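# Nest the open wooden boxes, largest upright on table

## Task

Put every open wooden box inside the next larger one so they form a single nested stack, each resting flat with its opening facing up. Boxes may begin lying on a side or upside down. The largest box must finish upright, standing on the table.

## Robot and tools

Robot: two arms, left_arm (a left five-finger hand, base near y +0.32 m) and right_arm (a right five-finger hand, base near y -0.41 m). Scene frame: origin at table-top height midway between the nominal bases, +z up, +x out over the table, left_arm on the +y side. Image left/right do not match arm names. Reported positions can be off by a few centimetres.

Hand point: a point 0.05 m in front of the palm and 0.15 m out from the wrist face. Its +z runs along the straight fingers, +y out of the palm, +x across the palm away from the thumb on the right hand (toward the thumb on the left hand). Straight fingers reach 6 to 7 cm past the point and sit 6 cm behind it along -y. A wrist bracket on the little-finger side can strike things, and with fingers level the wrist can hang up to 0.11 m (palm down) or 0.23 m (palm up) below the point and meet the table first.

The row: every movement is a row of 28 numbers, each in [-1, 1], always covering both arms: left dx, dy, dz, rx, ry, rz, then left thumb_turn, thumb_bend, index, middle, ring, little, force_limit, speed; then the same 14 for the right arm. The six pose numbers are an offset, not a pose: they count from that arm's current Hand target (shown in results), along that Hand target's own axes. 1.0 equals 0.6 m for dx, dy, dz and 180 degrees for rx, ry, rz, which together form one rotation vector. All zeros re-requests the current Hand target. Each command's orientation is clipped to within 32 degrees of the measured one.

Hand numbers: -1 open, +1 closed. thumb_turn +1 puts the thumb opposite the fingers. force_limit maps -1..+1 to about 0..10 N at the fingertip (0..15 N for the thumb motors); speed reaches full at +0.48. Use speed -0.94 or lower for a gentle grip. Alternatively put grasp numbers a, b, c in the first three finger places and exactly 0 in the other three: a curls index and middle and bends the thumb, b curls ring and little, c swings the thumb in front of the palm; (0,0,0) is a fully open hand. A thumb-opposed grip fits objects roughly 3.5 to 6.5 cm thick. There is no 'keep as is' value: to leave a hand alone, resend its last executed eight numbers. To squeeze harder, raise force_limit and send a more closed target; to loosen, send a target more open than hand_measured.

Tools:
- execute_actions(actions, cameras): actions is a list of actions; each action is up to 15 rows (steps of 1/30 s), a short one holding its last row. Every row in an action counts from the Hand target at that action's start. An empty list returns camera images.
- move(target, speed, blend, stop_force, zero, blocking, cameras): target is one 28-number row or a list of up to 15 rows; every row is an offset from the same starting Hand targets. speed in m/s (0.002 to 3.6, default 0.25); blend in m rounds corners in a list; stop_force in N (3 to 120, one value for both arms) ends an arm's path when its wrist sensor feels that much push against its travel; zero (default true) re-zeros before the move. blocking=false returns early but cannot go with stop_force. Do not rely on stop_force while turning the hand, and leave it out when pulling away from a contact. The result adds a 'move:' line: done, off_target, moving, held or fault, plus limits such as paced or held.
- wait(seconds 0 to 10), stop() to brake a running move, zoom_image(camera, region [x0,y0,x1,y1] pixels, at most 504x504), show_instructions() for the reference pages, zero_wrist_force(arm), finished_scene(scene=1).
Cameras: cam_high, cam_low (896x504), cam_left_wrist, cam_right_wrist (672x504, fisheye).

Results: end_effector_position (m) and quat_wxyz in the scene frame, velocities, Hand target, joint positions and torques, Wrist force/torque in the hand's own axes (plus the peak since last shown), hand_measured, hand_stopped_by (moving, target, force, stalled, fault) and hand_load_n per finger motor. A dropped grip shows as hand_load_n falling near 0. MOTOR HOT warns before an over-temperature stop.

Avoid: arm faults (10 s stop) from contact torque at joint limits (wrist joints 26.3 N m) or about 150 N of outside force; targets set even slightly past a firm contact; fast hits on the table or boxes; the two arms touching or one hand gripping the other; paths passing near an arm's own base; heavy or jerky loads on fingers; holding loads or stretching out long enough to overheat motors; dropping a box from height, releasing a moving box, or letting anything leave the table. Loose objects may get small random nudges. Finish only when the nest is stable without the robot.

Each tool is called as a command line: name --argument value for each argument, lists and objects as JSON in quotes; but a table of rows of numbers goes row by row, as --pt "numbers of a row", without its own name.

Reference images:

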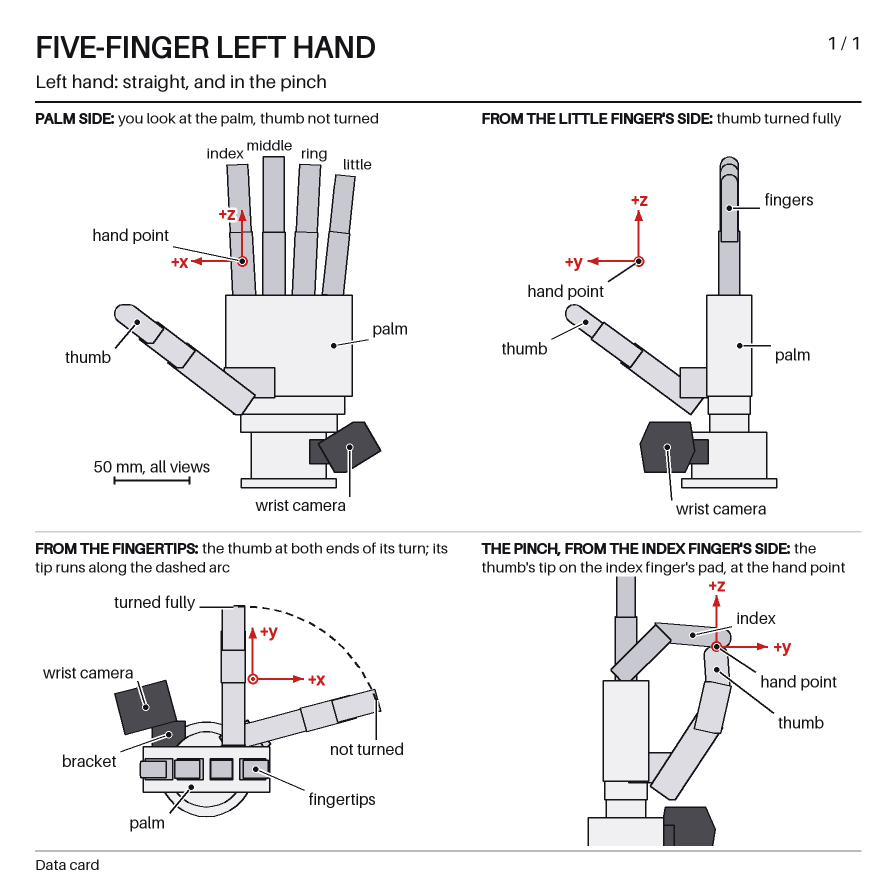

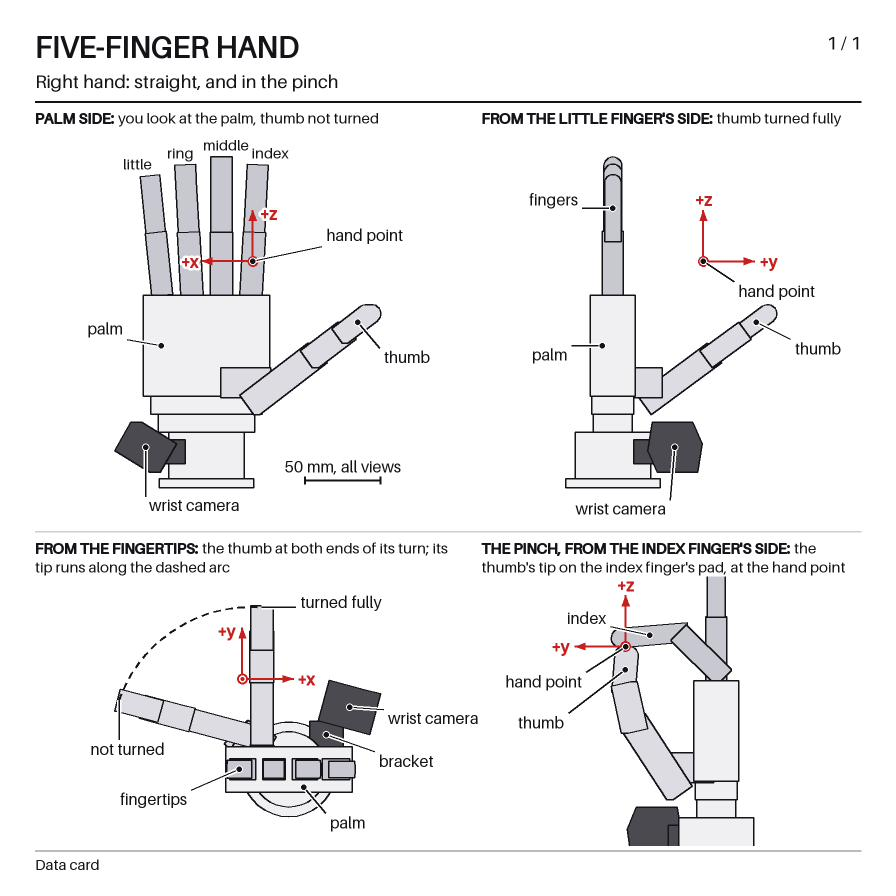

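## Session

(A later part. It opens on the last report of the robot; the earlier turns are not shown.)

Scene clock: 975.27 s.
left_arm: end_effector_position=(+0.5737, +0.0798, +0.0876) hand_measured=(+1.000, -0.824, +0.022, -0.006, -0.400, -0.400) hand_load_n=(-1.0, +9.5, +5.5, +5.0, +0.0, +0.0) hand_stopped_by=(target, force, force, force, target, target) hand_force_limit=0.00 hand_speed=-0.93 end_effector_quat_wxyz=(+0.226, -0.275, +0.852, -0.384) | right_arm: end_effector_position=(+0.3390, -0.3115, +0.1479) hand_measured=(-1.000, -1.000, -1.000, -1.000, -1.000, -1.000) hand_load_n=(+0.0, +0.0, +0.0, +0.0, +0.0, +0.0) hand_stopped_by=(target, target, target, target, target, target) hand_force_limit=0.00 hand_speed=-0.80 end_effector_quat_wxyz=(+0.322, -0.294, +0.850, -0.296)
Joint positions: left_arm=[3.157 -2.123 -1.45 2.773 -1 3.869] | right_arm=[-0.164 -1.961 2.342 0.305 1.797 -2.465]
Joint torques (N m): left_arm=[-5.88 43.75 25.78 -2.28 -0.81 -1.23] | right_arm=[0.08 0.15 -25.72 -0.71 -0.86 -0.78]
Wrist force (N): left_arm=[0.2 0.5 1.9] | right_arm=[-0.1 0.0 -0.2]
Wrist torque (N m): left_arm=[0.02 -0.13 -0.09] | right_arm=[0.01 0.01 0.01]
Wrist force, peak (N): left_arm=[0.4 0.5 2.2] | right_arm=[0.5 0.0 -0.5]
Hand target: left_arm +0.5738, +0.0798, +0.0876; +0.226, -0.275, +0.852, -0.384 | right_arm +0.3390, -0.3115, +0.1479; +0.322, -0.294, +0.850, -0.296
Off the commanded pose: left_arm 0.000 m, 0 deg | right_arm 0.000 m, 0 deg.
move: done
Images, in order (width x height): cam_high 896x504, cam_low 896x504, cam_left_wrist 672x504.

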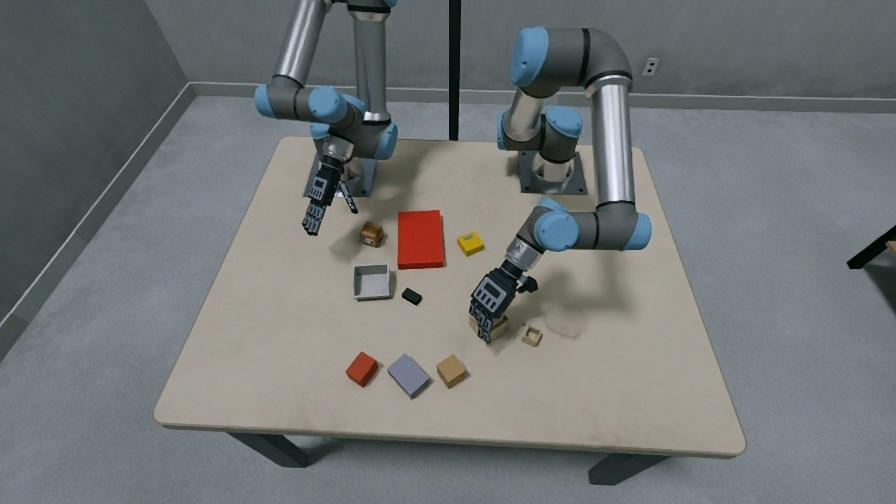

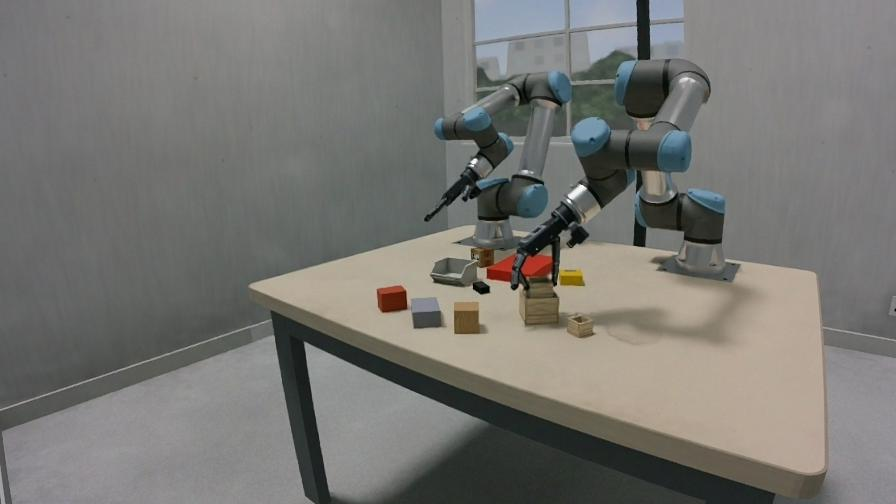

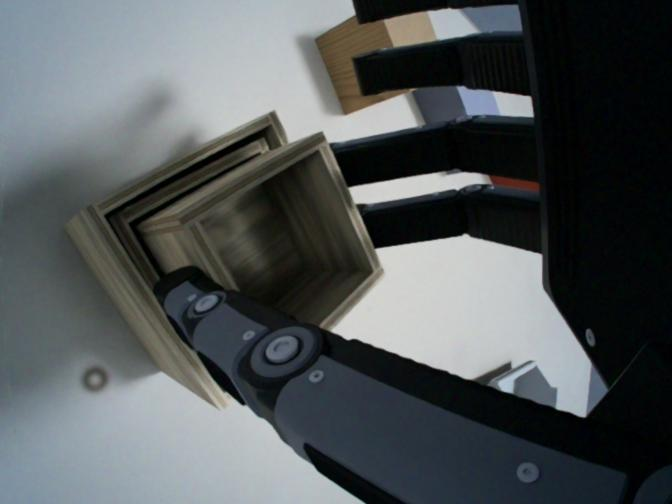

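move --pt "0.00318 0.01427 0.01107 0 0 0 1 -0.6 0.2 0.2 -0.4 -0.4 0 -0.93 0 0 0 0 0 0 -1 -1 -1 -1 -1 -1 0 -0.8" --speed 0.015 --stop_force 3 --cameras '["cam_low","cam_left_wrist"]'

zoom_image --camera "cam_low" --region '[510, 264, 570, 330]'

zoom_image --camera "cam_left_wrist" --region '[60, 80, 400, 400]'

Scene clock: 980.27 s.
left_arm: end_effector_position=(+0.5738, +0.0798, +0.0766) hand_measured=(+1.000, -0.824, +0.022, -0.006, -0.400, -0.400) hand_load_n=(-1.0, +9.5, +5.5, +5.0, +0.0, +0.0) hand_stopped_by=(target, force, force, force, target, target) hand_force_limit=0.00 hand_speed=-0.93 end_effector_quat_wxyz=(+0.226, -0.275, +0.852, -0.384) | right_arm: end_effector_position=(+0.3390, -0.3115, +0.1479) hand_measured=(-1.000, -1.000, -1.000, -1.000, -1.000, -1.000) hand_load_n=(+0.0, -0.5, +0.0, +0.0, +0.0, +0.0) hand_stopped_by=(target, target, target, target, target, target) hand_force_limit=0.00 hand_speed=-0.80 end_effector_quat_wxyz=(+0.322, -0.294, +0.850, -0.296)
Joint positions: left_arm=[3.157 -2.134 -1.462 2.797 -1 3.869] | right_arm=[-0.164 -1.961 2.342 0.305 1.797 -2.465]
Joint torques (N m): left_arm=[-3.64 50.05 26.54 -2.42 -0.38 0.41] | right_arm=[-0.38 -0.37 -25.28 -0.67 -0.86 -0.87]
Wrist force (N): left_arm=[0.3 0.4 2.0] | right_arm=[0.1 -0.1 -0.1]
Wrist torque (N m): left_arm=[-0.02 -0.14 -0.08] | right_arm=[-0.01 -0.02 0.01]
Wrist force, peak (N): left_arm=[0.3 0.6 2.2] | right_arm=[0.2 -0.1 -0.5]
Hand target: left_arm +0.5738, +0.0798, +0.0766; +0.226, -0.275, +0.852, -0.384 | right_arm +0.3390, -0.3115, +0.1479; +0.322, -0.294, +0.850, -0.296
Off the commanded pose: left_arm 0.000 m, 0 deg | right_arm 0.000 m, 0 deg.
move: done
Images, in order (width x height): cam_low 896x504, cam_left_wrist 672x504.

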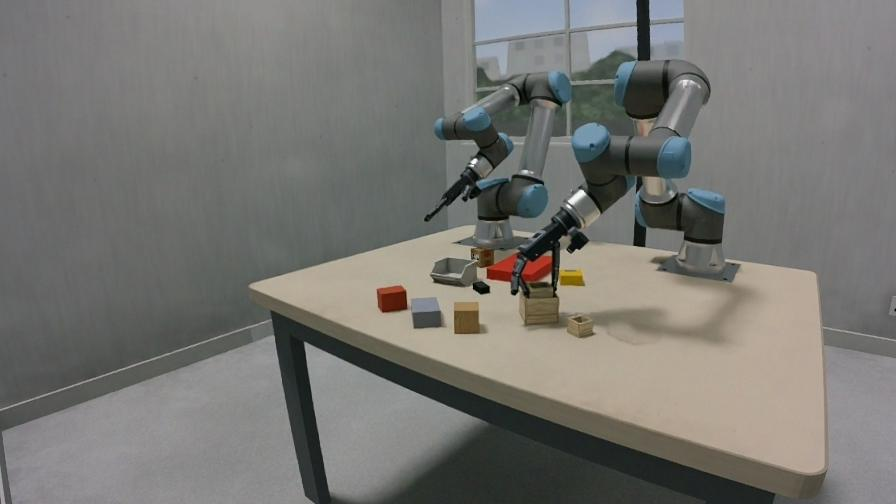

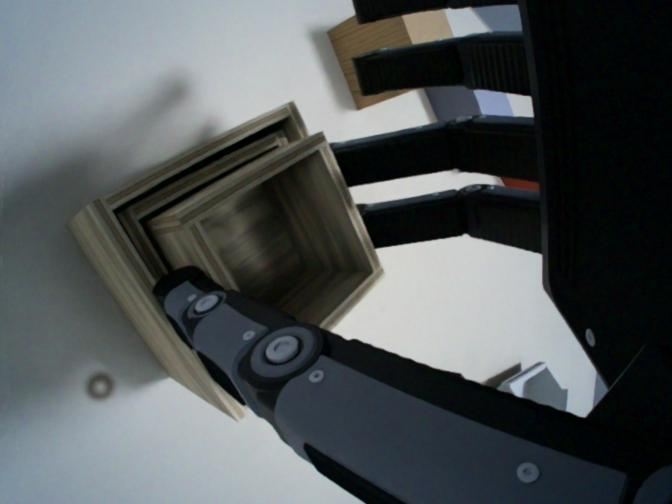

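Scaled by 7.636 from the camera's 896x504 image, which has a finer 1280x720 frame.

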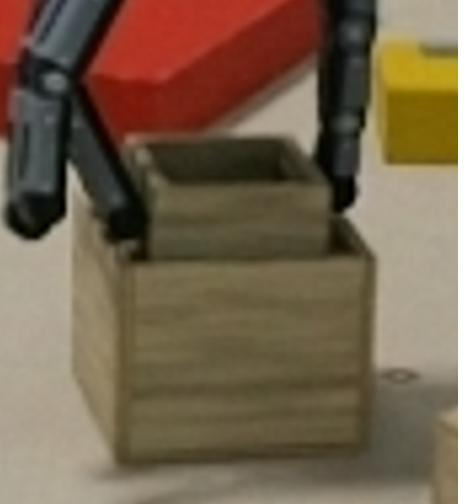

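Scaled by 1.482 from the camera's 672x504 image, which has a finer 960x720 frame.

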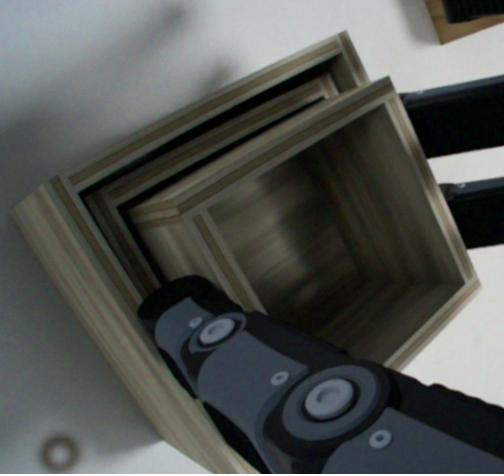

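move --pt "0 0 0 0 0 0 1 -0.9 -0.15 -0.18 -0.4 -0.4 0 -0.99 0 0 0 0 0 0 -1 -1 -1 -1 -1 -1 0 -0.8" --cameras '["cam_low","cam_left_wrist"]'

wait --seconds 1.5 --cameras '["cam_low","cam_left_wrist"]'

Scene clock: 994.30 s.
left_arm: end_effector_position=(+0.5738, +0.0798, +0.0767) hand_measured=(+1.000, -0.900, -0.134, -0.160, -0.400, -0.400) hand_load_n=(+0.0, +0.0, +0.0, -0.5, +0.0, +0.0) hand_stopped_by=(target, target, moving, moving, target, target) hand_force_limit=0.00 hand_speed=-0.99 end_effector_quat_wxyz=(+0.226, -0.275, +0.852, -0.384) | right_arm: end_effector_position=(+0.3390, -0.3115, +0.1479) hand_measured=(-1.000, -1.000, -1.000, -1.000, -1.000, -1.000) hand_load_n=(+0.0, +0.0, +0.0, +0.0, +0.0, +0.0) hand_stopped_by=(target, target, target, target, target, target) hand_force_limit=0.00 hand_speed=-0.80 end_effector_quat_wxyz=(+0.322, -0.294, +0.850, -0.296)
Joint positions: left_arm=[3.157 -2.134 -1.462 2.797 -1 3.869] | right_arm=[-0.164 -1.961 2.342 0.305 1.797 -2.465]
Joint torques (N m): left_arm=[4.48 36.59 19.19 -1.37 1.86 0.8] | right_arm=[-1.56 -0.38 -25.66 -0.67 -0.88 -0.87]
Wrist force (N): left_arm=[0.0 0.1 1.2] | right_arm=[-0.1 -0.2 -0.2]
Wrist torque (N m): left_arm=[-0.03 -0.12 -0.08] | right_arm=[-0.03 0.01 0.00]
Wrist force, peak (N): left_arm=[-1.3 -6.9 -9.7] | right_arm=[-0.1 -0.3 -0.4]
Hand target: left_arm +0.5738, +0.0798, +0.0766; +0.226, -0.275, +0.852, -0.384 | right_arm +0.3390, -0.3115, +0.1479; +0.322, -0.294, +0.850, -0.296
Off the commanded pose: left_arm 0.000 m, 0 deg | right_arm 0.000 m, 0 deg.
move: moving (left_arm; no rest 5 s after the path's end)
Images, in order (width x height): cam_low 896x504, cam_left_wrist 672x504.

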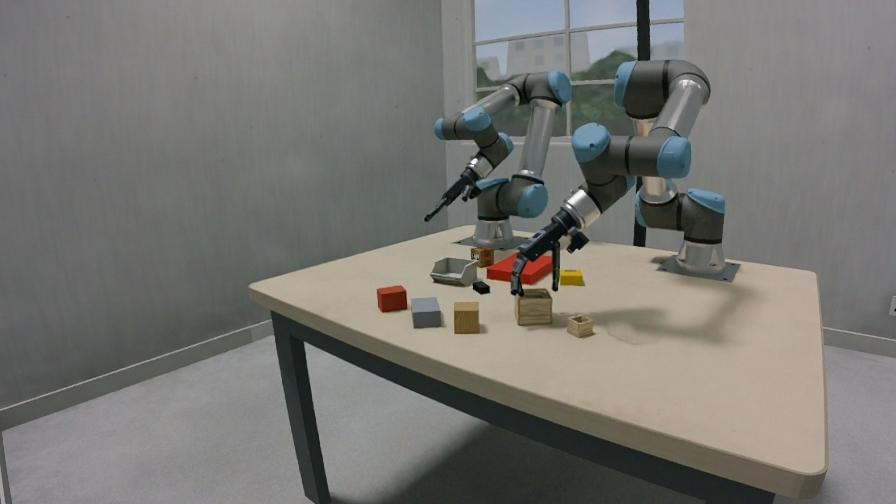

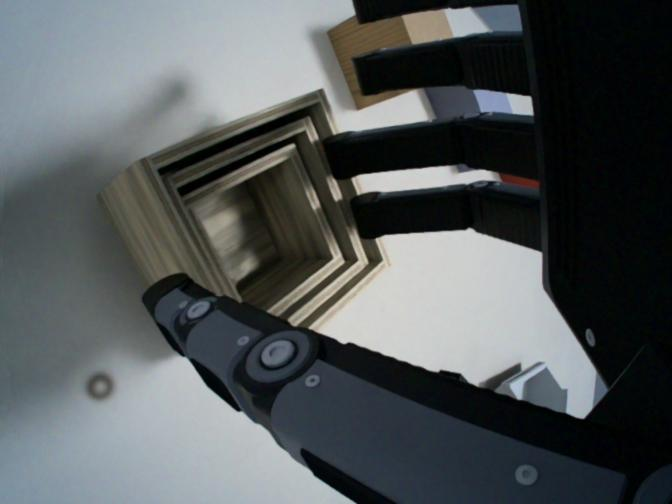

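Scene clock: 995.80 s.
left_arm: end_effector_position=(+0.5738, +0.0798, +0.0767) hand_measured=(+1.000, -0.900, -0.150, -0.180, -0.400, -0.400) hand_load_n=(+0.0, +0.0, +0.0, -1.0, +0.0, +0.0) hand_stopped_by=(target, target, target, target, target, target) hand_force_limit=0.00 hand_speed=-0.99 end_effector_quat_wxyz=(+0.226, -0.275, +0.852, -0.384) | right_arm: end_effector_position=(+0.3390, -0.3115, +0.1479) hand_measured=(-1.000, -1.000, -1.000, -1.000, -1.000, -1.000) hand_load_n=(-0.5, +0.0, +0.0, +0.0, +0.0, +0.0) hand_stopped_by=(target, target, target, target, target, target) hand_force_limit=0.00 hand_speed=-0.80 end_effector_quat_wxyz=(+0.322, -0.294, +0.850, -0.296)
Joint positions: left_arm=[3.157 -2.134 -1.462 2.797 -1 3.869] | right_arm=[-0.164 -1.961 2.342 0.305 1.797 -2.465]
Joint torques (N m): left_arm=[4.77 31.17 17.45 -1.25 1.81 0.77] | right_arm=[-0.34 0.08 -25.41 -0.72 -0.85 -0.82]
Wrist force (N): left_arm=[0.2 0.1 1.0] | right_arm=[-0.1 0.2 -0.1]
Wrist torque (N m): left_arm=[-0.02 -0.16 -0.07] | right_arm=[0.03 0.02 0.00]
Wrist force, peak (N): left_arm=[0.2 0.4 1.4] | right_arm=[0.1 0.0 -0.5]
Hand target: left_arm +0.5738, +0.0798, +0.0766; +0.226, -0.275, +0.852, -0.384 | right_arm +0.3390, -0.3115, +0.1479; +0.322, -0.294, +0.850, -0.296
Off the commanded pose: left_arm 0.000 m, 0 deg | right_arm 0.000 m, 0 deg.
wait: 1.50 s; at rest by 0.63 s
Images, in order (width x height): cam_low 896x504, cam_left_wrist 672x504.

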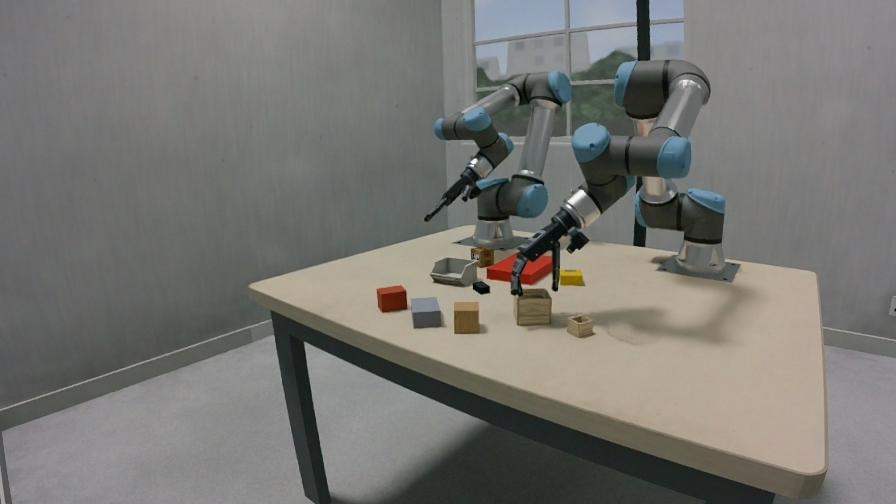

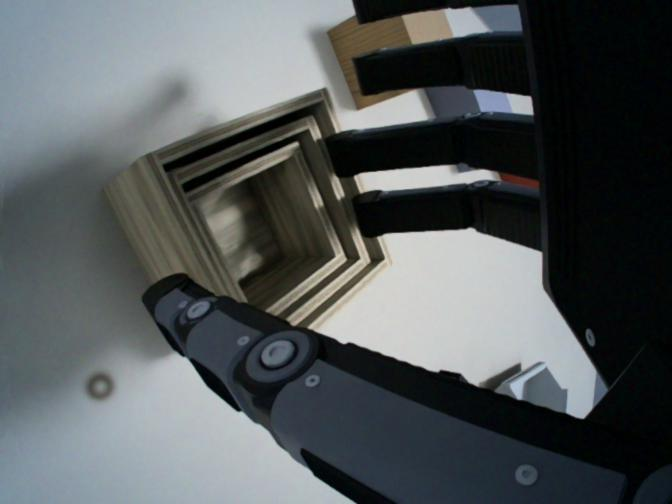

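move --pt "-0.0289 -0.1297 -0.1006 0 0 0 1 -0.9 -0.15 -0.18 -0.4 -0.4 0 -0.99 0 0 0 0 0 0 -1 -1 -1 -1 -1 -1 0 -0.8" --speed 0.08 --cameras '["all"]'

zoom_image --camera "cam_low" --region '[500, 270, 610, 345]'

zoom_image --camera "cam_left_wrist" --region '[120, 0, 480, 330]'

Scene clock: 1018.43 s.
left_arm: end_effector_position=(+0.5738, +0.0798, +0.1768) hand_measured=(+1.000, -0.900, -0.150, -0.180, -0.400, -0.400) hand_load_n=(+0.0, +0.0, +0.0, +0.0, +0.0, +0.0) hand_stopped_by=(target, target, target, target, target, target) hand_force_limit=0.00 hand_speed=-0.99 end_effector_quat_wxyz=(+0.226, -0.275, +0.852, -0.384) | right_arm: end_effector_position=(+0.3390, -0.3115, +0.1479) hand_measured=(-1.000, -1.000, -1.000, -1.000, -1.000, -1.000) hand_load_n=(+0.0, +0.0, +0.0, +0.0, -0.5, +0.0) hand_stopped_by=(target, target, target, target, target, target) hand_force_limit=0.00 hand_speed=-0.80 end_effector_quat_wxyz=(+0.322, -0.294, +0.850, -0.296)
Joint positions: left_arm=[3.157 -2.054 -1.318 2.572 -1 3.869] | right_arm=[-0.164 -1.961 2.342 0.305 1.797 -2.465]
Joint torques (N m): left_arm=[-6.04 25.96 7.56 0.83 -1.42 0.82] | right_arm=[-0.5 -0.42 -25.75 -0.66 -0.8 -0.8]
Wrist force (N): left_arm=[0.1 0.3 1.6] | right_arm=[0.0 0.0 0.1]
Wrist torque (N m): left_arm=[0.00 -0.14 -0.07] | right_arm=[-0.01 -0.01 0.01]
Wrist force, peak (N): left_arm=[0.3 1.0 2.3] | right_arm=[0.0 0.0 -0.5]
Hand target: left_arm +0.5738, +0.0798, +0.1766; +0.226, -0.275, +0.852, -0.384 | right_arm +0.3390, -0.3115, +0.1479; +0.322, -0.294, +0.850, -0.296
Off the commanded pose: left_arm 0.000 m, 0 deg | right_arm 0.000 m, 0 deg.
move: done

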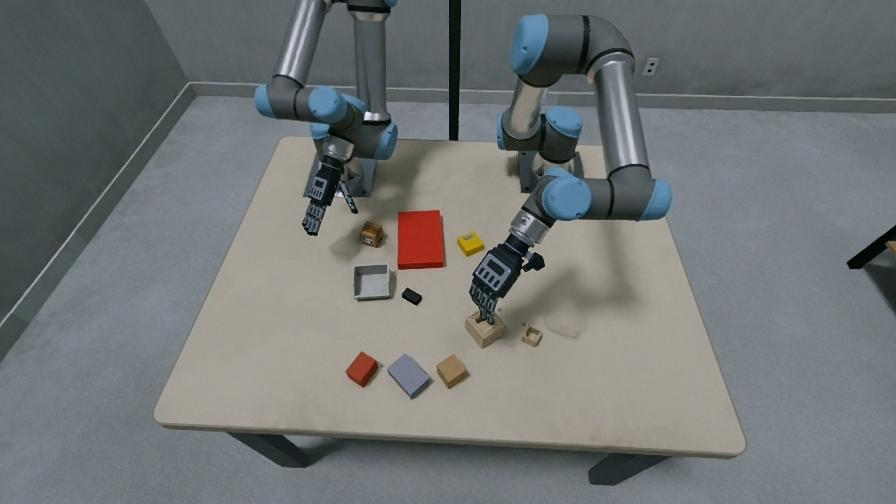

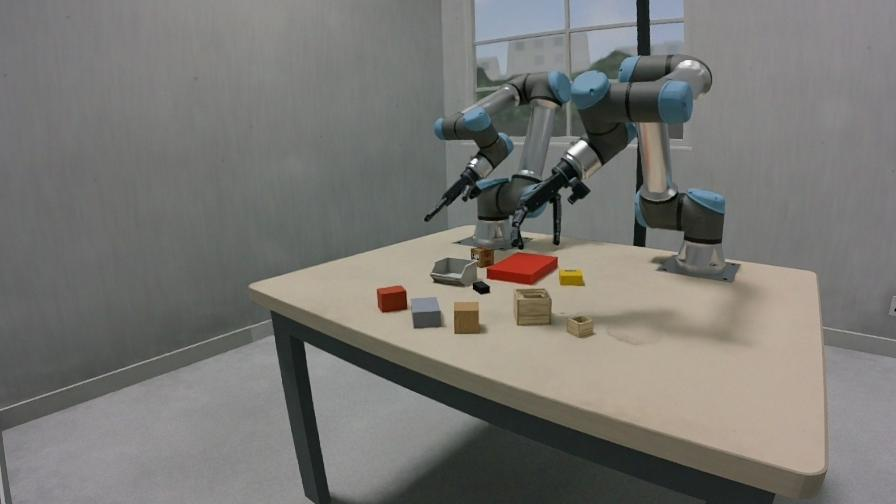

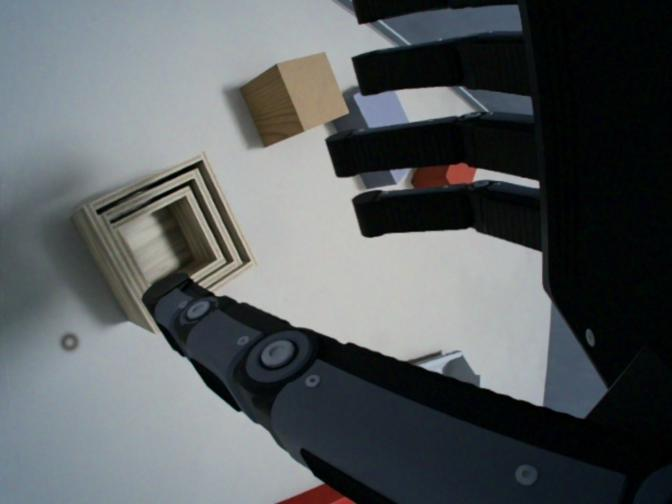

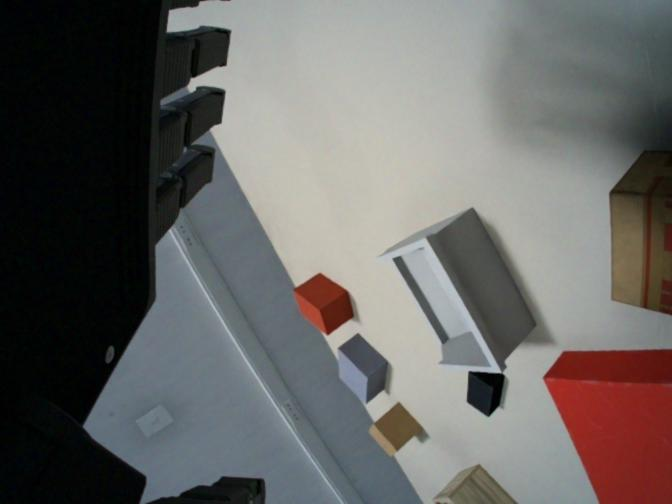

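Scaled by 4.582 from the camera's 896x504 image, which has a finer 1280x720 frame.

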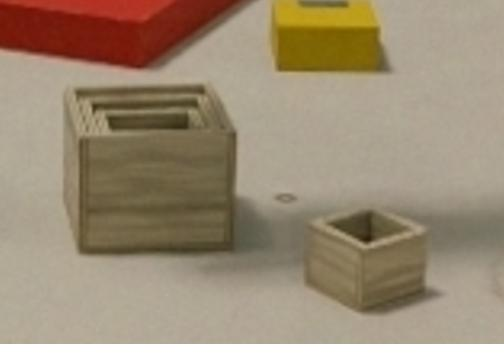

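Scaled by 1.400 from the camera's 672x504 image, which has a finer 960x720 frame.

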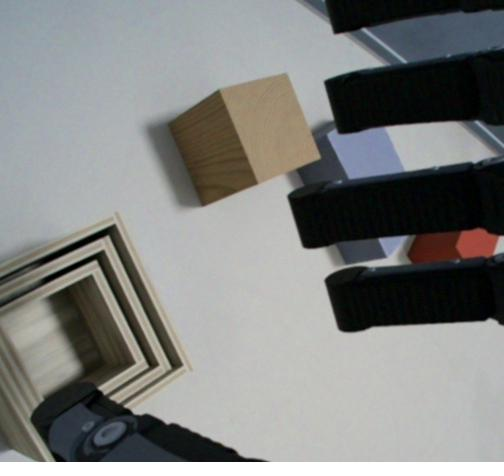

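zoom_image --camera "cam_high" --region '[510, 315, 554, 355]'

zoom_image --camera "cam_high" --region '[460, 300, 510, 350]'

Scaled by 11.455 from the camera's 896x504 image, which has a finer 1280x720 frame.

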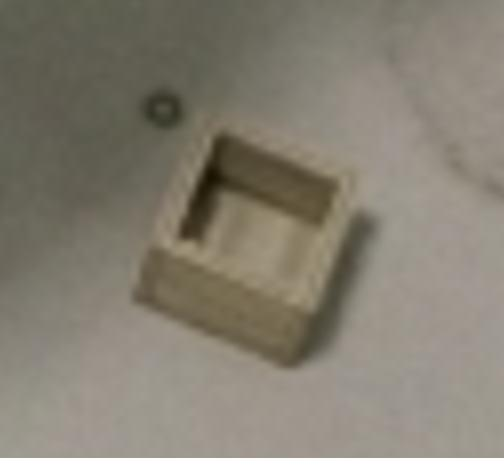

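Scaled by 10.080 from the camera's 896x504 image, which has a finer 1280x720 frame.

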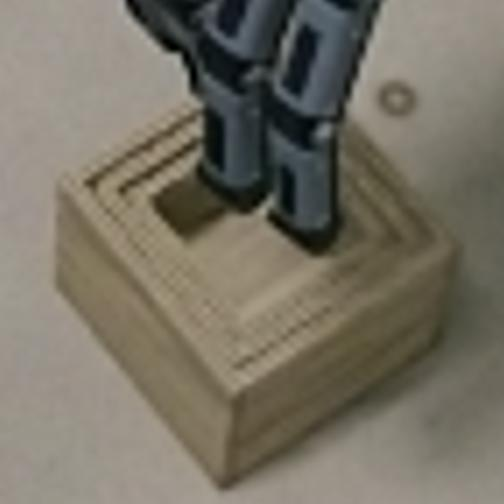

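move --pt "-0.1411 0.1496 -0.0229 -0.02342 -0.10506 -0.08151 1 -0.9 -0.15 -0.18 -0.4 -0.4 0 -0.99 0 0 0 0 0 0 -1 -1 -1 -1 -1 -1 0 -0.8" --speed 0.12 --cameras '["all"]'

zoom_image --camera "cam_high" --region '[460, 300, 510, 350]'

zoom_image --camera "cam_left_wrist" --region '[60, 80, 400, 400]'

Scene clock: 1036.47 s.
left_arm: end_effector_position=(+0.6023, +0.1912, +0.1297) hand_measured=(+1.000, -0.900, -0.150, -0.180, -0.400, -0.400) hand_load_n=(+0.0, +0.0, +0.0, +0.0, +0.0, +0.0) hand_stopped_by=(target, target, target, target, target, target) hand_force_limit=0.00 hand_speed=-0.99 end_effector_quat_wxyz=(+0.301, -0.448, +0.775, -0.328) | right_arm: end_effector_position=(+0.3390, -0.3115, +0.1479) hand_measured=(-1.000, -1.000, -1.000, -1.000, -1.000, -1.000) hand_load_n=(+0.0, +0.0, +0.0, +0.0, +0.0, +0.0) hand_stopped_by=(target, target, target, target, target, target) hand_force_limit=0.00 hand_speed=-0.80 end_effector_quat_wxyz=(+0.322, -0.294, +0.850, -0.296)
Joint positions: left_arm=[3.271 -2.014 -1.484 2.803 -1.228 3.634] | right_arm=[-0.164 -1.961 2.342 0.305 1.797 -2.465]
Joint torques (N m): left_arm=[-5.79 23.44 27.15 -1.94 2.55 1.17] | right_arm=[-0.71 -0.03 -26.32 -0.65 -0.73 -0.82]
Wrist force (N): left_arm=[0.1 0.0 1.8] | right_arm=[0.0 0.1 -0.1]
Wrist torque (N m): left_arm=[-0.05 -0.13 -0.04] | right_arm=[0.02 0.00 0.01]
Wrist force, peak (N): left_arm=[0.4 0.3 2.1] | right_arm=[-0.3 -0.1 -0.5]
Hand target: left_arm +0.6024, +0.1911, +0.1298; +0.301, -0.448, +0.775, -0.328 | right_arm +0.3390, -0.3115, +0.1479; +0.322, -0.294, +0.850, -0.296
Off the commanded pose: left_arm 0.000 m, 0 deg | right_arm 0.000 m, 0 deg.
move: done

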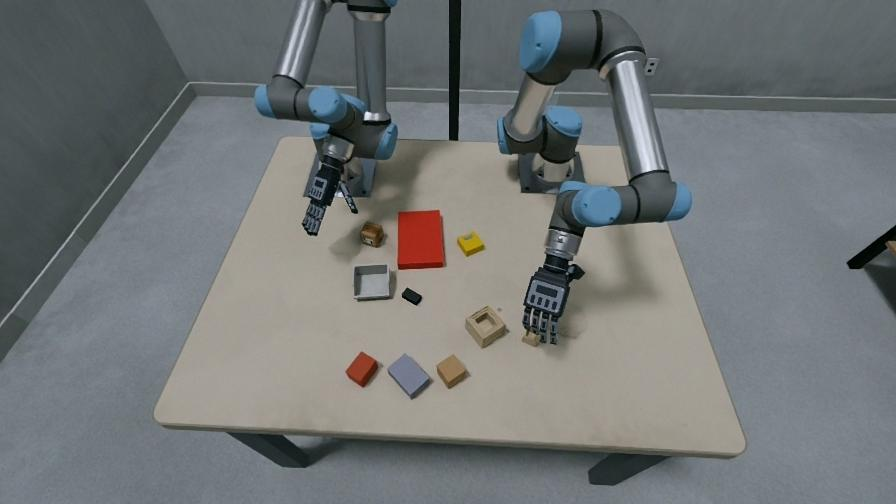

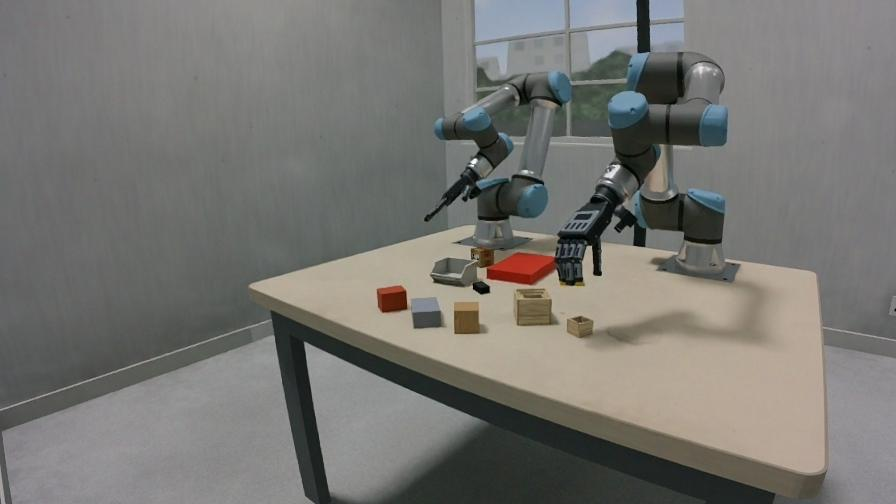

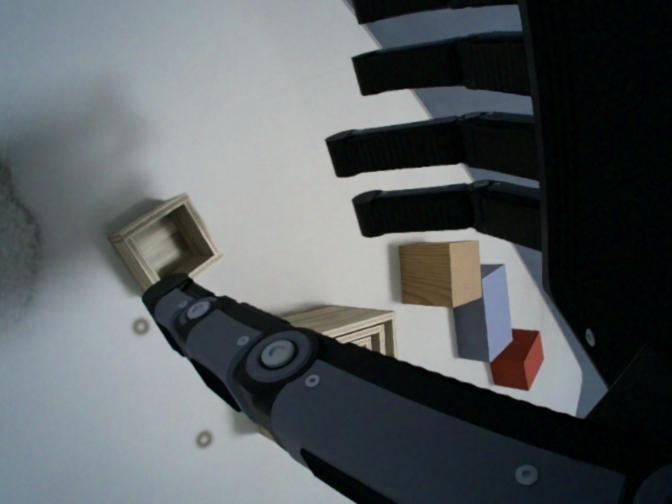

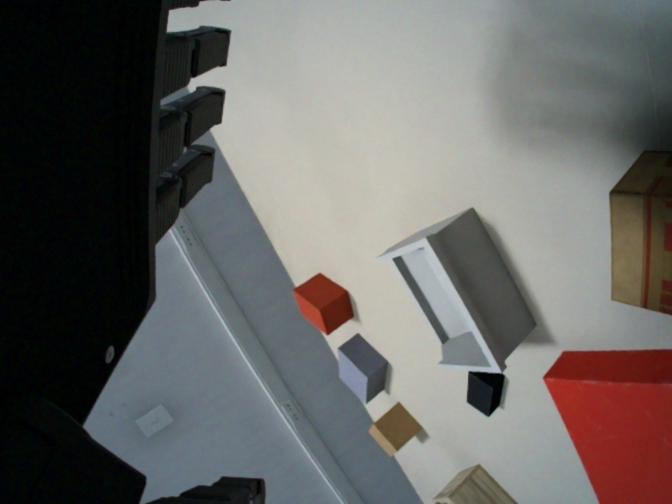

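Scaled by 10.080 from the camera's 896x504 image, which has a finer 1280x720 frame.

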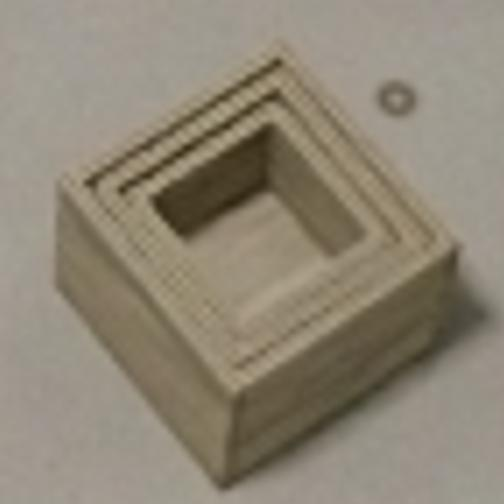

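Scaled by 1.482 from the camera's 672x504 image, which has a finer 960x720 frame.

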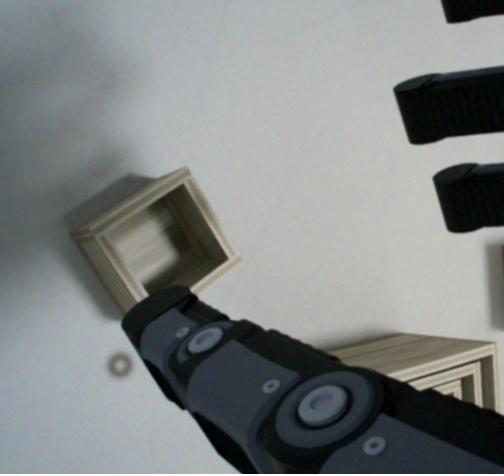

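move --pt "0.0277 0.1243 0.0964 0 0 0 1 -0.9 -0.15 -0.18 -0.4 -0.4 0 -0.99 0 0 0 0 0 0 -1 -1 -1 -1 -1 -1 0 -0.8" --speed 0.07 --stop_force 4 --cameras '["cam_high","cam_low","cam_left_wrist"]'

zoom_image --camera "cam_left_wrist" --region '[100, 80, 440, 360]'

zoom_image --camera "cam_low" --region '[540, 280, 630, 350]'

Scene clock: 1042.07 s.
left_arm: end_effector_position=(+0.6024, +0.1912, +0.0340) hand_measured=(+1.000, -0.900, -0.150, -0.180, -0.400, -0.400) hand_load_n=(+0.0, +0.0, +0.0, +0.0, +0.0, +0.0) hand_stopped_by=(target, target, target, target, target, target) hand_force_limit=0.00 hand_speed=-0.99 end_effector_quat_wxyz=(+0.301, -0.448, +0.775, -0.328) | right_arm: end_effector_position=(+0.3390, -0.3115, +0.1479) hand_measured=(-1.000, -1.000, -1.000, -1.000, -1.000, -1.000) hand_load_n=(-0.5, +0.0, +0.0, +0.0, +0.0, +0.0) hand_stopped_by=(target, target, target, target, target, target) hand_force_limit=0.00 hand_speed=-0.80 end_effector_quat_wxyz=(+0.322, -0.294, +0.850, -0.296)
Joint positions: left_arm=[3.271 -2.115 -1.599 3.018 -1.228 3.635] | right_arm=[-0.164 -1.961 2.342 0.305 1.797 -2.465]
Joint torques (N m): left_arm=[0.67 48.78 25.61 0.45 1.86 -1.28] | right_arm=[-0.32 0.76 -25.69 -0.85 -0.99 -0.83]
Wrist force (N): left_arm=[-0.1 -0.1 1.5] | right_arm=[0.0 -0.4 -0.1]
Wrist torque (N m): left_arm=[-0.06 -0.14 -0.04] | right_arm=[-0.06 0.00 -0.01]
Wrist force, peak (N): left_arm=[0.1 0.5 2.0] | right_arm=[0.1 0.0 -0.5]
Hand target: left_arm +0.6024, +0.1911, +0.0340; +0.301, -0.448, +0.775, -0.328 | right_arm +0.3390, -0.3115, +0.1479; +0.322, -0.294, +0.850, -0.296
Off the commanded pose: left_arm 0.000 m, 0 deg | right_arm 0.000 m, 0 deg.
move: done
Images, in order (width x height): cam_high 896x504, cam_low 896x504, cam_left_wrist 672x504.

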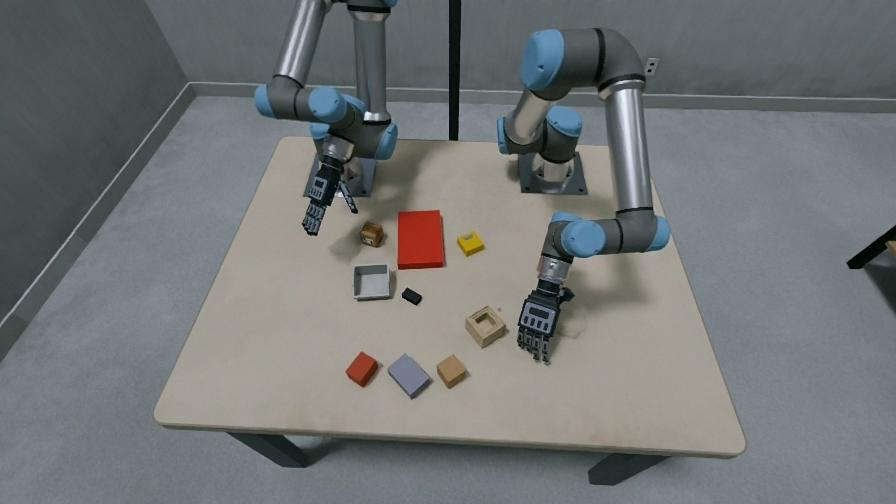

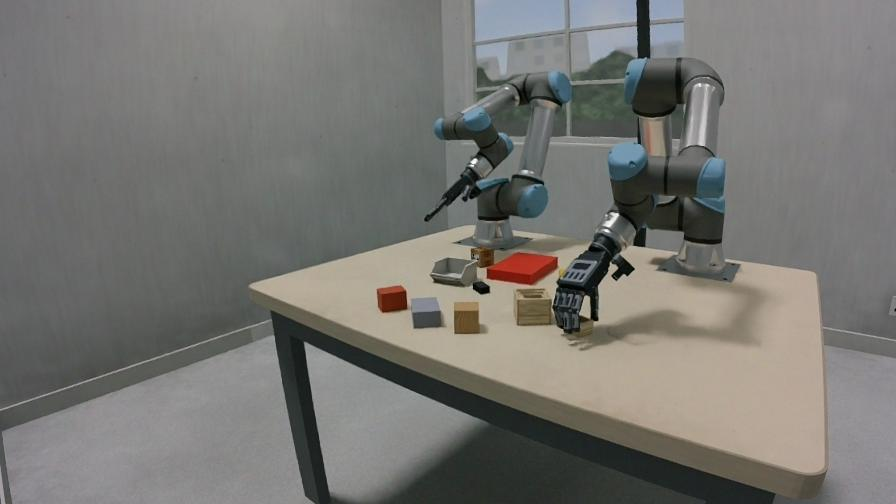

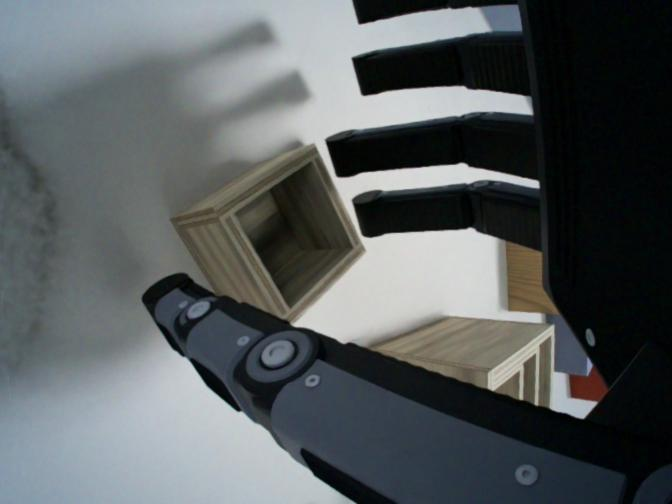

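Scaled by 1.482 from the camera's 672x504 image, which has a finer 960x720 frame.

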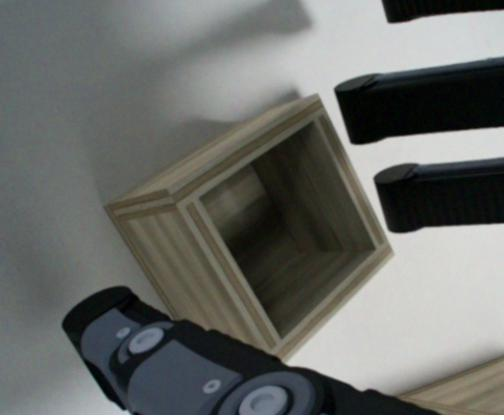

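Scaled by 5.600 from the camera's 896x504 image, which has a finer 1280x720 frame.

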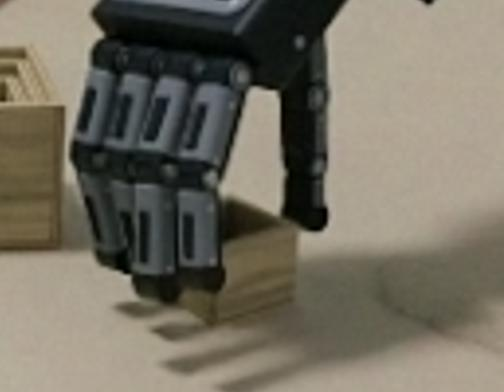

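move --pt "0.0065 -0.0009 -0.0007 0 0 0 1 -0.9 -0.15 -0.18 -0.4 -0.4 0 -0.99 0 0 0 0 0 0 -1 -1 -1 -1 -1 -1 0 -0.8" --speed 0.02

move --pt "0 0 0 0 0 0 1 -0.5 0.4 0.4 -0.4 -0.4 0 -0.93 0 0 0 0 0 0 -1 -1 -1 -1 -1 -1 0 -0.8" --cameras '["cam_low","cam_left_wrist"]'

zoom_image --camera "cam_left_wrist" --region '[100, 80, 440, 360]'

Scene clock: 1050.07 s.
left_arm: end_effector_position=(+0.6007, +0.1875, +0.0340) hand_measured=(+1.000, -0.900, -0.150, -0.180, -0.400, -0.400) hand_load_n=(+0.5, +0.0, +0.0, +0.0, +0.0, +0.0) hand_stopped_by=(target, target, target, target, target, target) hand_force_limit=0.00 hand_speed=-0.99 end_effector_quat_wxyz=(+0.301, -0.448, +0.775, -0.328) | right_arm: end_effector_position=(+0.3390, -0.3115, +0.1479) hand_measured=(-1.000, -1.000, -1.000, -1.000, -1.000, -1.000) hand_load_n=(+0.0, +0.0, +0.0, +0.0, +0.0, +0.0) hand_stopped_by=(target, target, target, target, target, target) hand_force_limit=0.00 hand_speed=-0.80 end_effector_quat_wxyz=(+0.322, -0.294, +0.850, -0.296)
Joint positions: left_arm=[3.264 -2.112 -1.603 3.022 -1.234 3.63] | right_arm=[-0.164 -1.961 2.342 0.305 1.797 -2.465]
Joint torques (N m): left_arm=[1.72 45.01 8.93 0.6 -1.54 -0.62] | right_arm=[-1.05 0.62 -26.65 -0.84 -0.97 -0.83]
Wrist force (N): left_arm=[-0.2 0.1 1.5] | right_arm=[-0.1 -0.1 0.1]
Wrist torque (N m): left_arm=[-0.03 -0.13 0.02] | right_arm=[-0.03 0.00 0.00]
Wrist force, peak (N): left_arm=[-0.1 0.0 1.7] | right_arm=[0.3 0.0 -0.5]
Hand target: left_arm +0.6007, +0.1876, +0.0340; +0.301, -0.448, +0.775, -0.328 | right_arm +0.3390, -0.3115, +0.1479; +0.322, -0.294, +0.850, -0.296
Off the commanded pose: left_arm 0.000 m, 0 deg | right_arm 0.000 m, 0 deg.
move: done

Scene clock: 1051.80 s.
left_arm: end_effector_position=(+0.6007, +0.1876, +0.0340) hand_measured=(+1.000, -0.756, +0.138, +0.094, -0.400, -0.400) hand_load_n=(+0.0, +8.0, +5.0, +4.0, +0.0, +0.0) hand_stopped_by=(target, force, force, force, target, target) hand_force_limit=0.00 hand_speed=-0.93 end_effector_quat_wxyz=(+0.301, -0.448, +0.775, -0.328) | right_arm: end_effector_position=(+0.3390, -0.3115, +0.1479) hand_measured=(-1.000, -1.000, -1.000, -1.000, -1.000, -1.000) hand_load_n=(+0.0, +0.0, +0.0, +0.0, +0.0, +0.0) hand_stopped_by=(target, target, target, target, target, target) hand_force_limit=0.00 hand_speed=-0.80 end_effector_quat_wxyz=(+0.322, -0.294, +0.850, -0.296)
Joint positions: left_arm=[3.265 -2.112 -1.603 3.021 -1.234 3.63] | right_arm=[-0.164 -1.961 2.342 0.305 1.797 -2.465]
Joint torques (N m): left_arm=[6.02 26.68 24.55 -1.31 1.38 0.92] | right_arm=[-0.35 -0.06 -26.06 -0.85 -0.79 -0.94]
Wrist force (N): left_arm=[0.2 -2.0 0.3] | right_arm=[0.1 0.2 -0.3]
Wrist torque (N m): left_arm=[-0.12 -0.17 0.08] | right_arm=[0.05 -0.01 0.02]
Wrist force, peak (N): left_arm=[0.3 -2.2 0.4] | right_arm=[0.1 -0.3 -0.3]
Hand target: left_arm +0.6007, +0.1876, +0.0340; +0.301, -0.448, +0.775, -0.328 | right_arm +0.3390, -0.3115, +0.1479; +0.322, -0.294, +0.850, -0.296
Off the commanded pose: left_arm 0.000 m, 0 deg | right_arm 0.000 m, 0 deg.
move: done
Images, in order (width x height): cam_low 896x504, cam_left_wrist 672x504.

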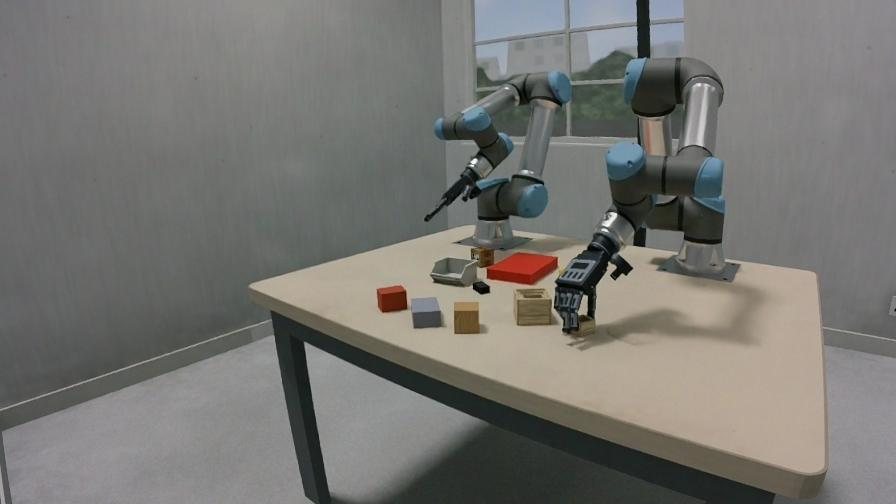

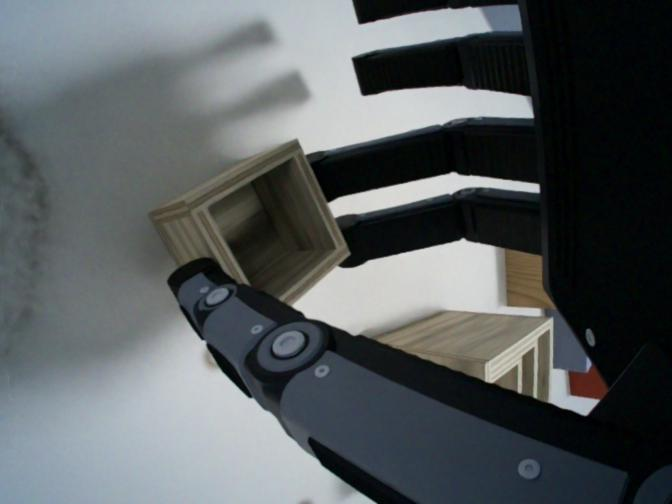

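Scaled by 1.482 from the camera's 672x504 image, which has a finer 960x720 frame.

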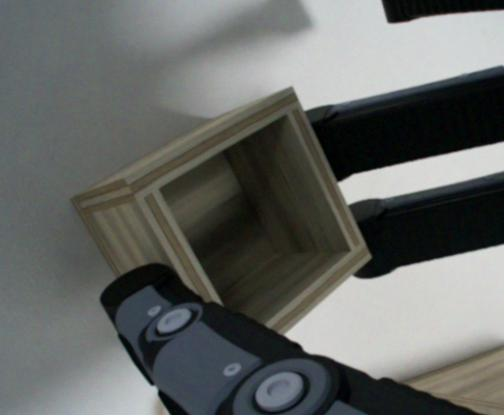

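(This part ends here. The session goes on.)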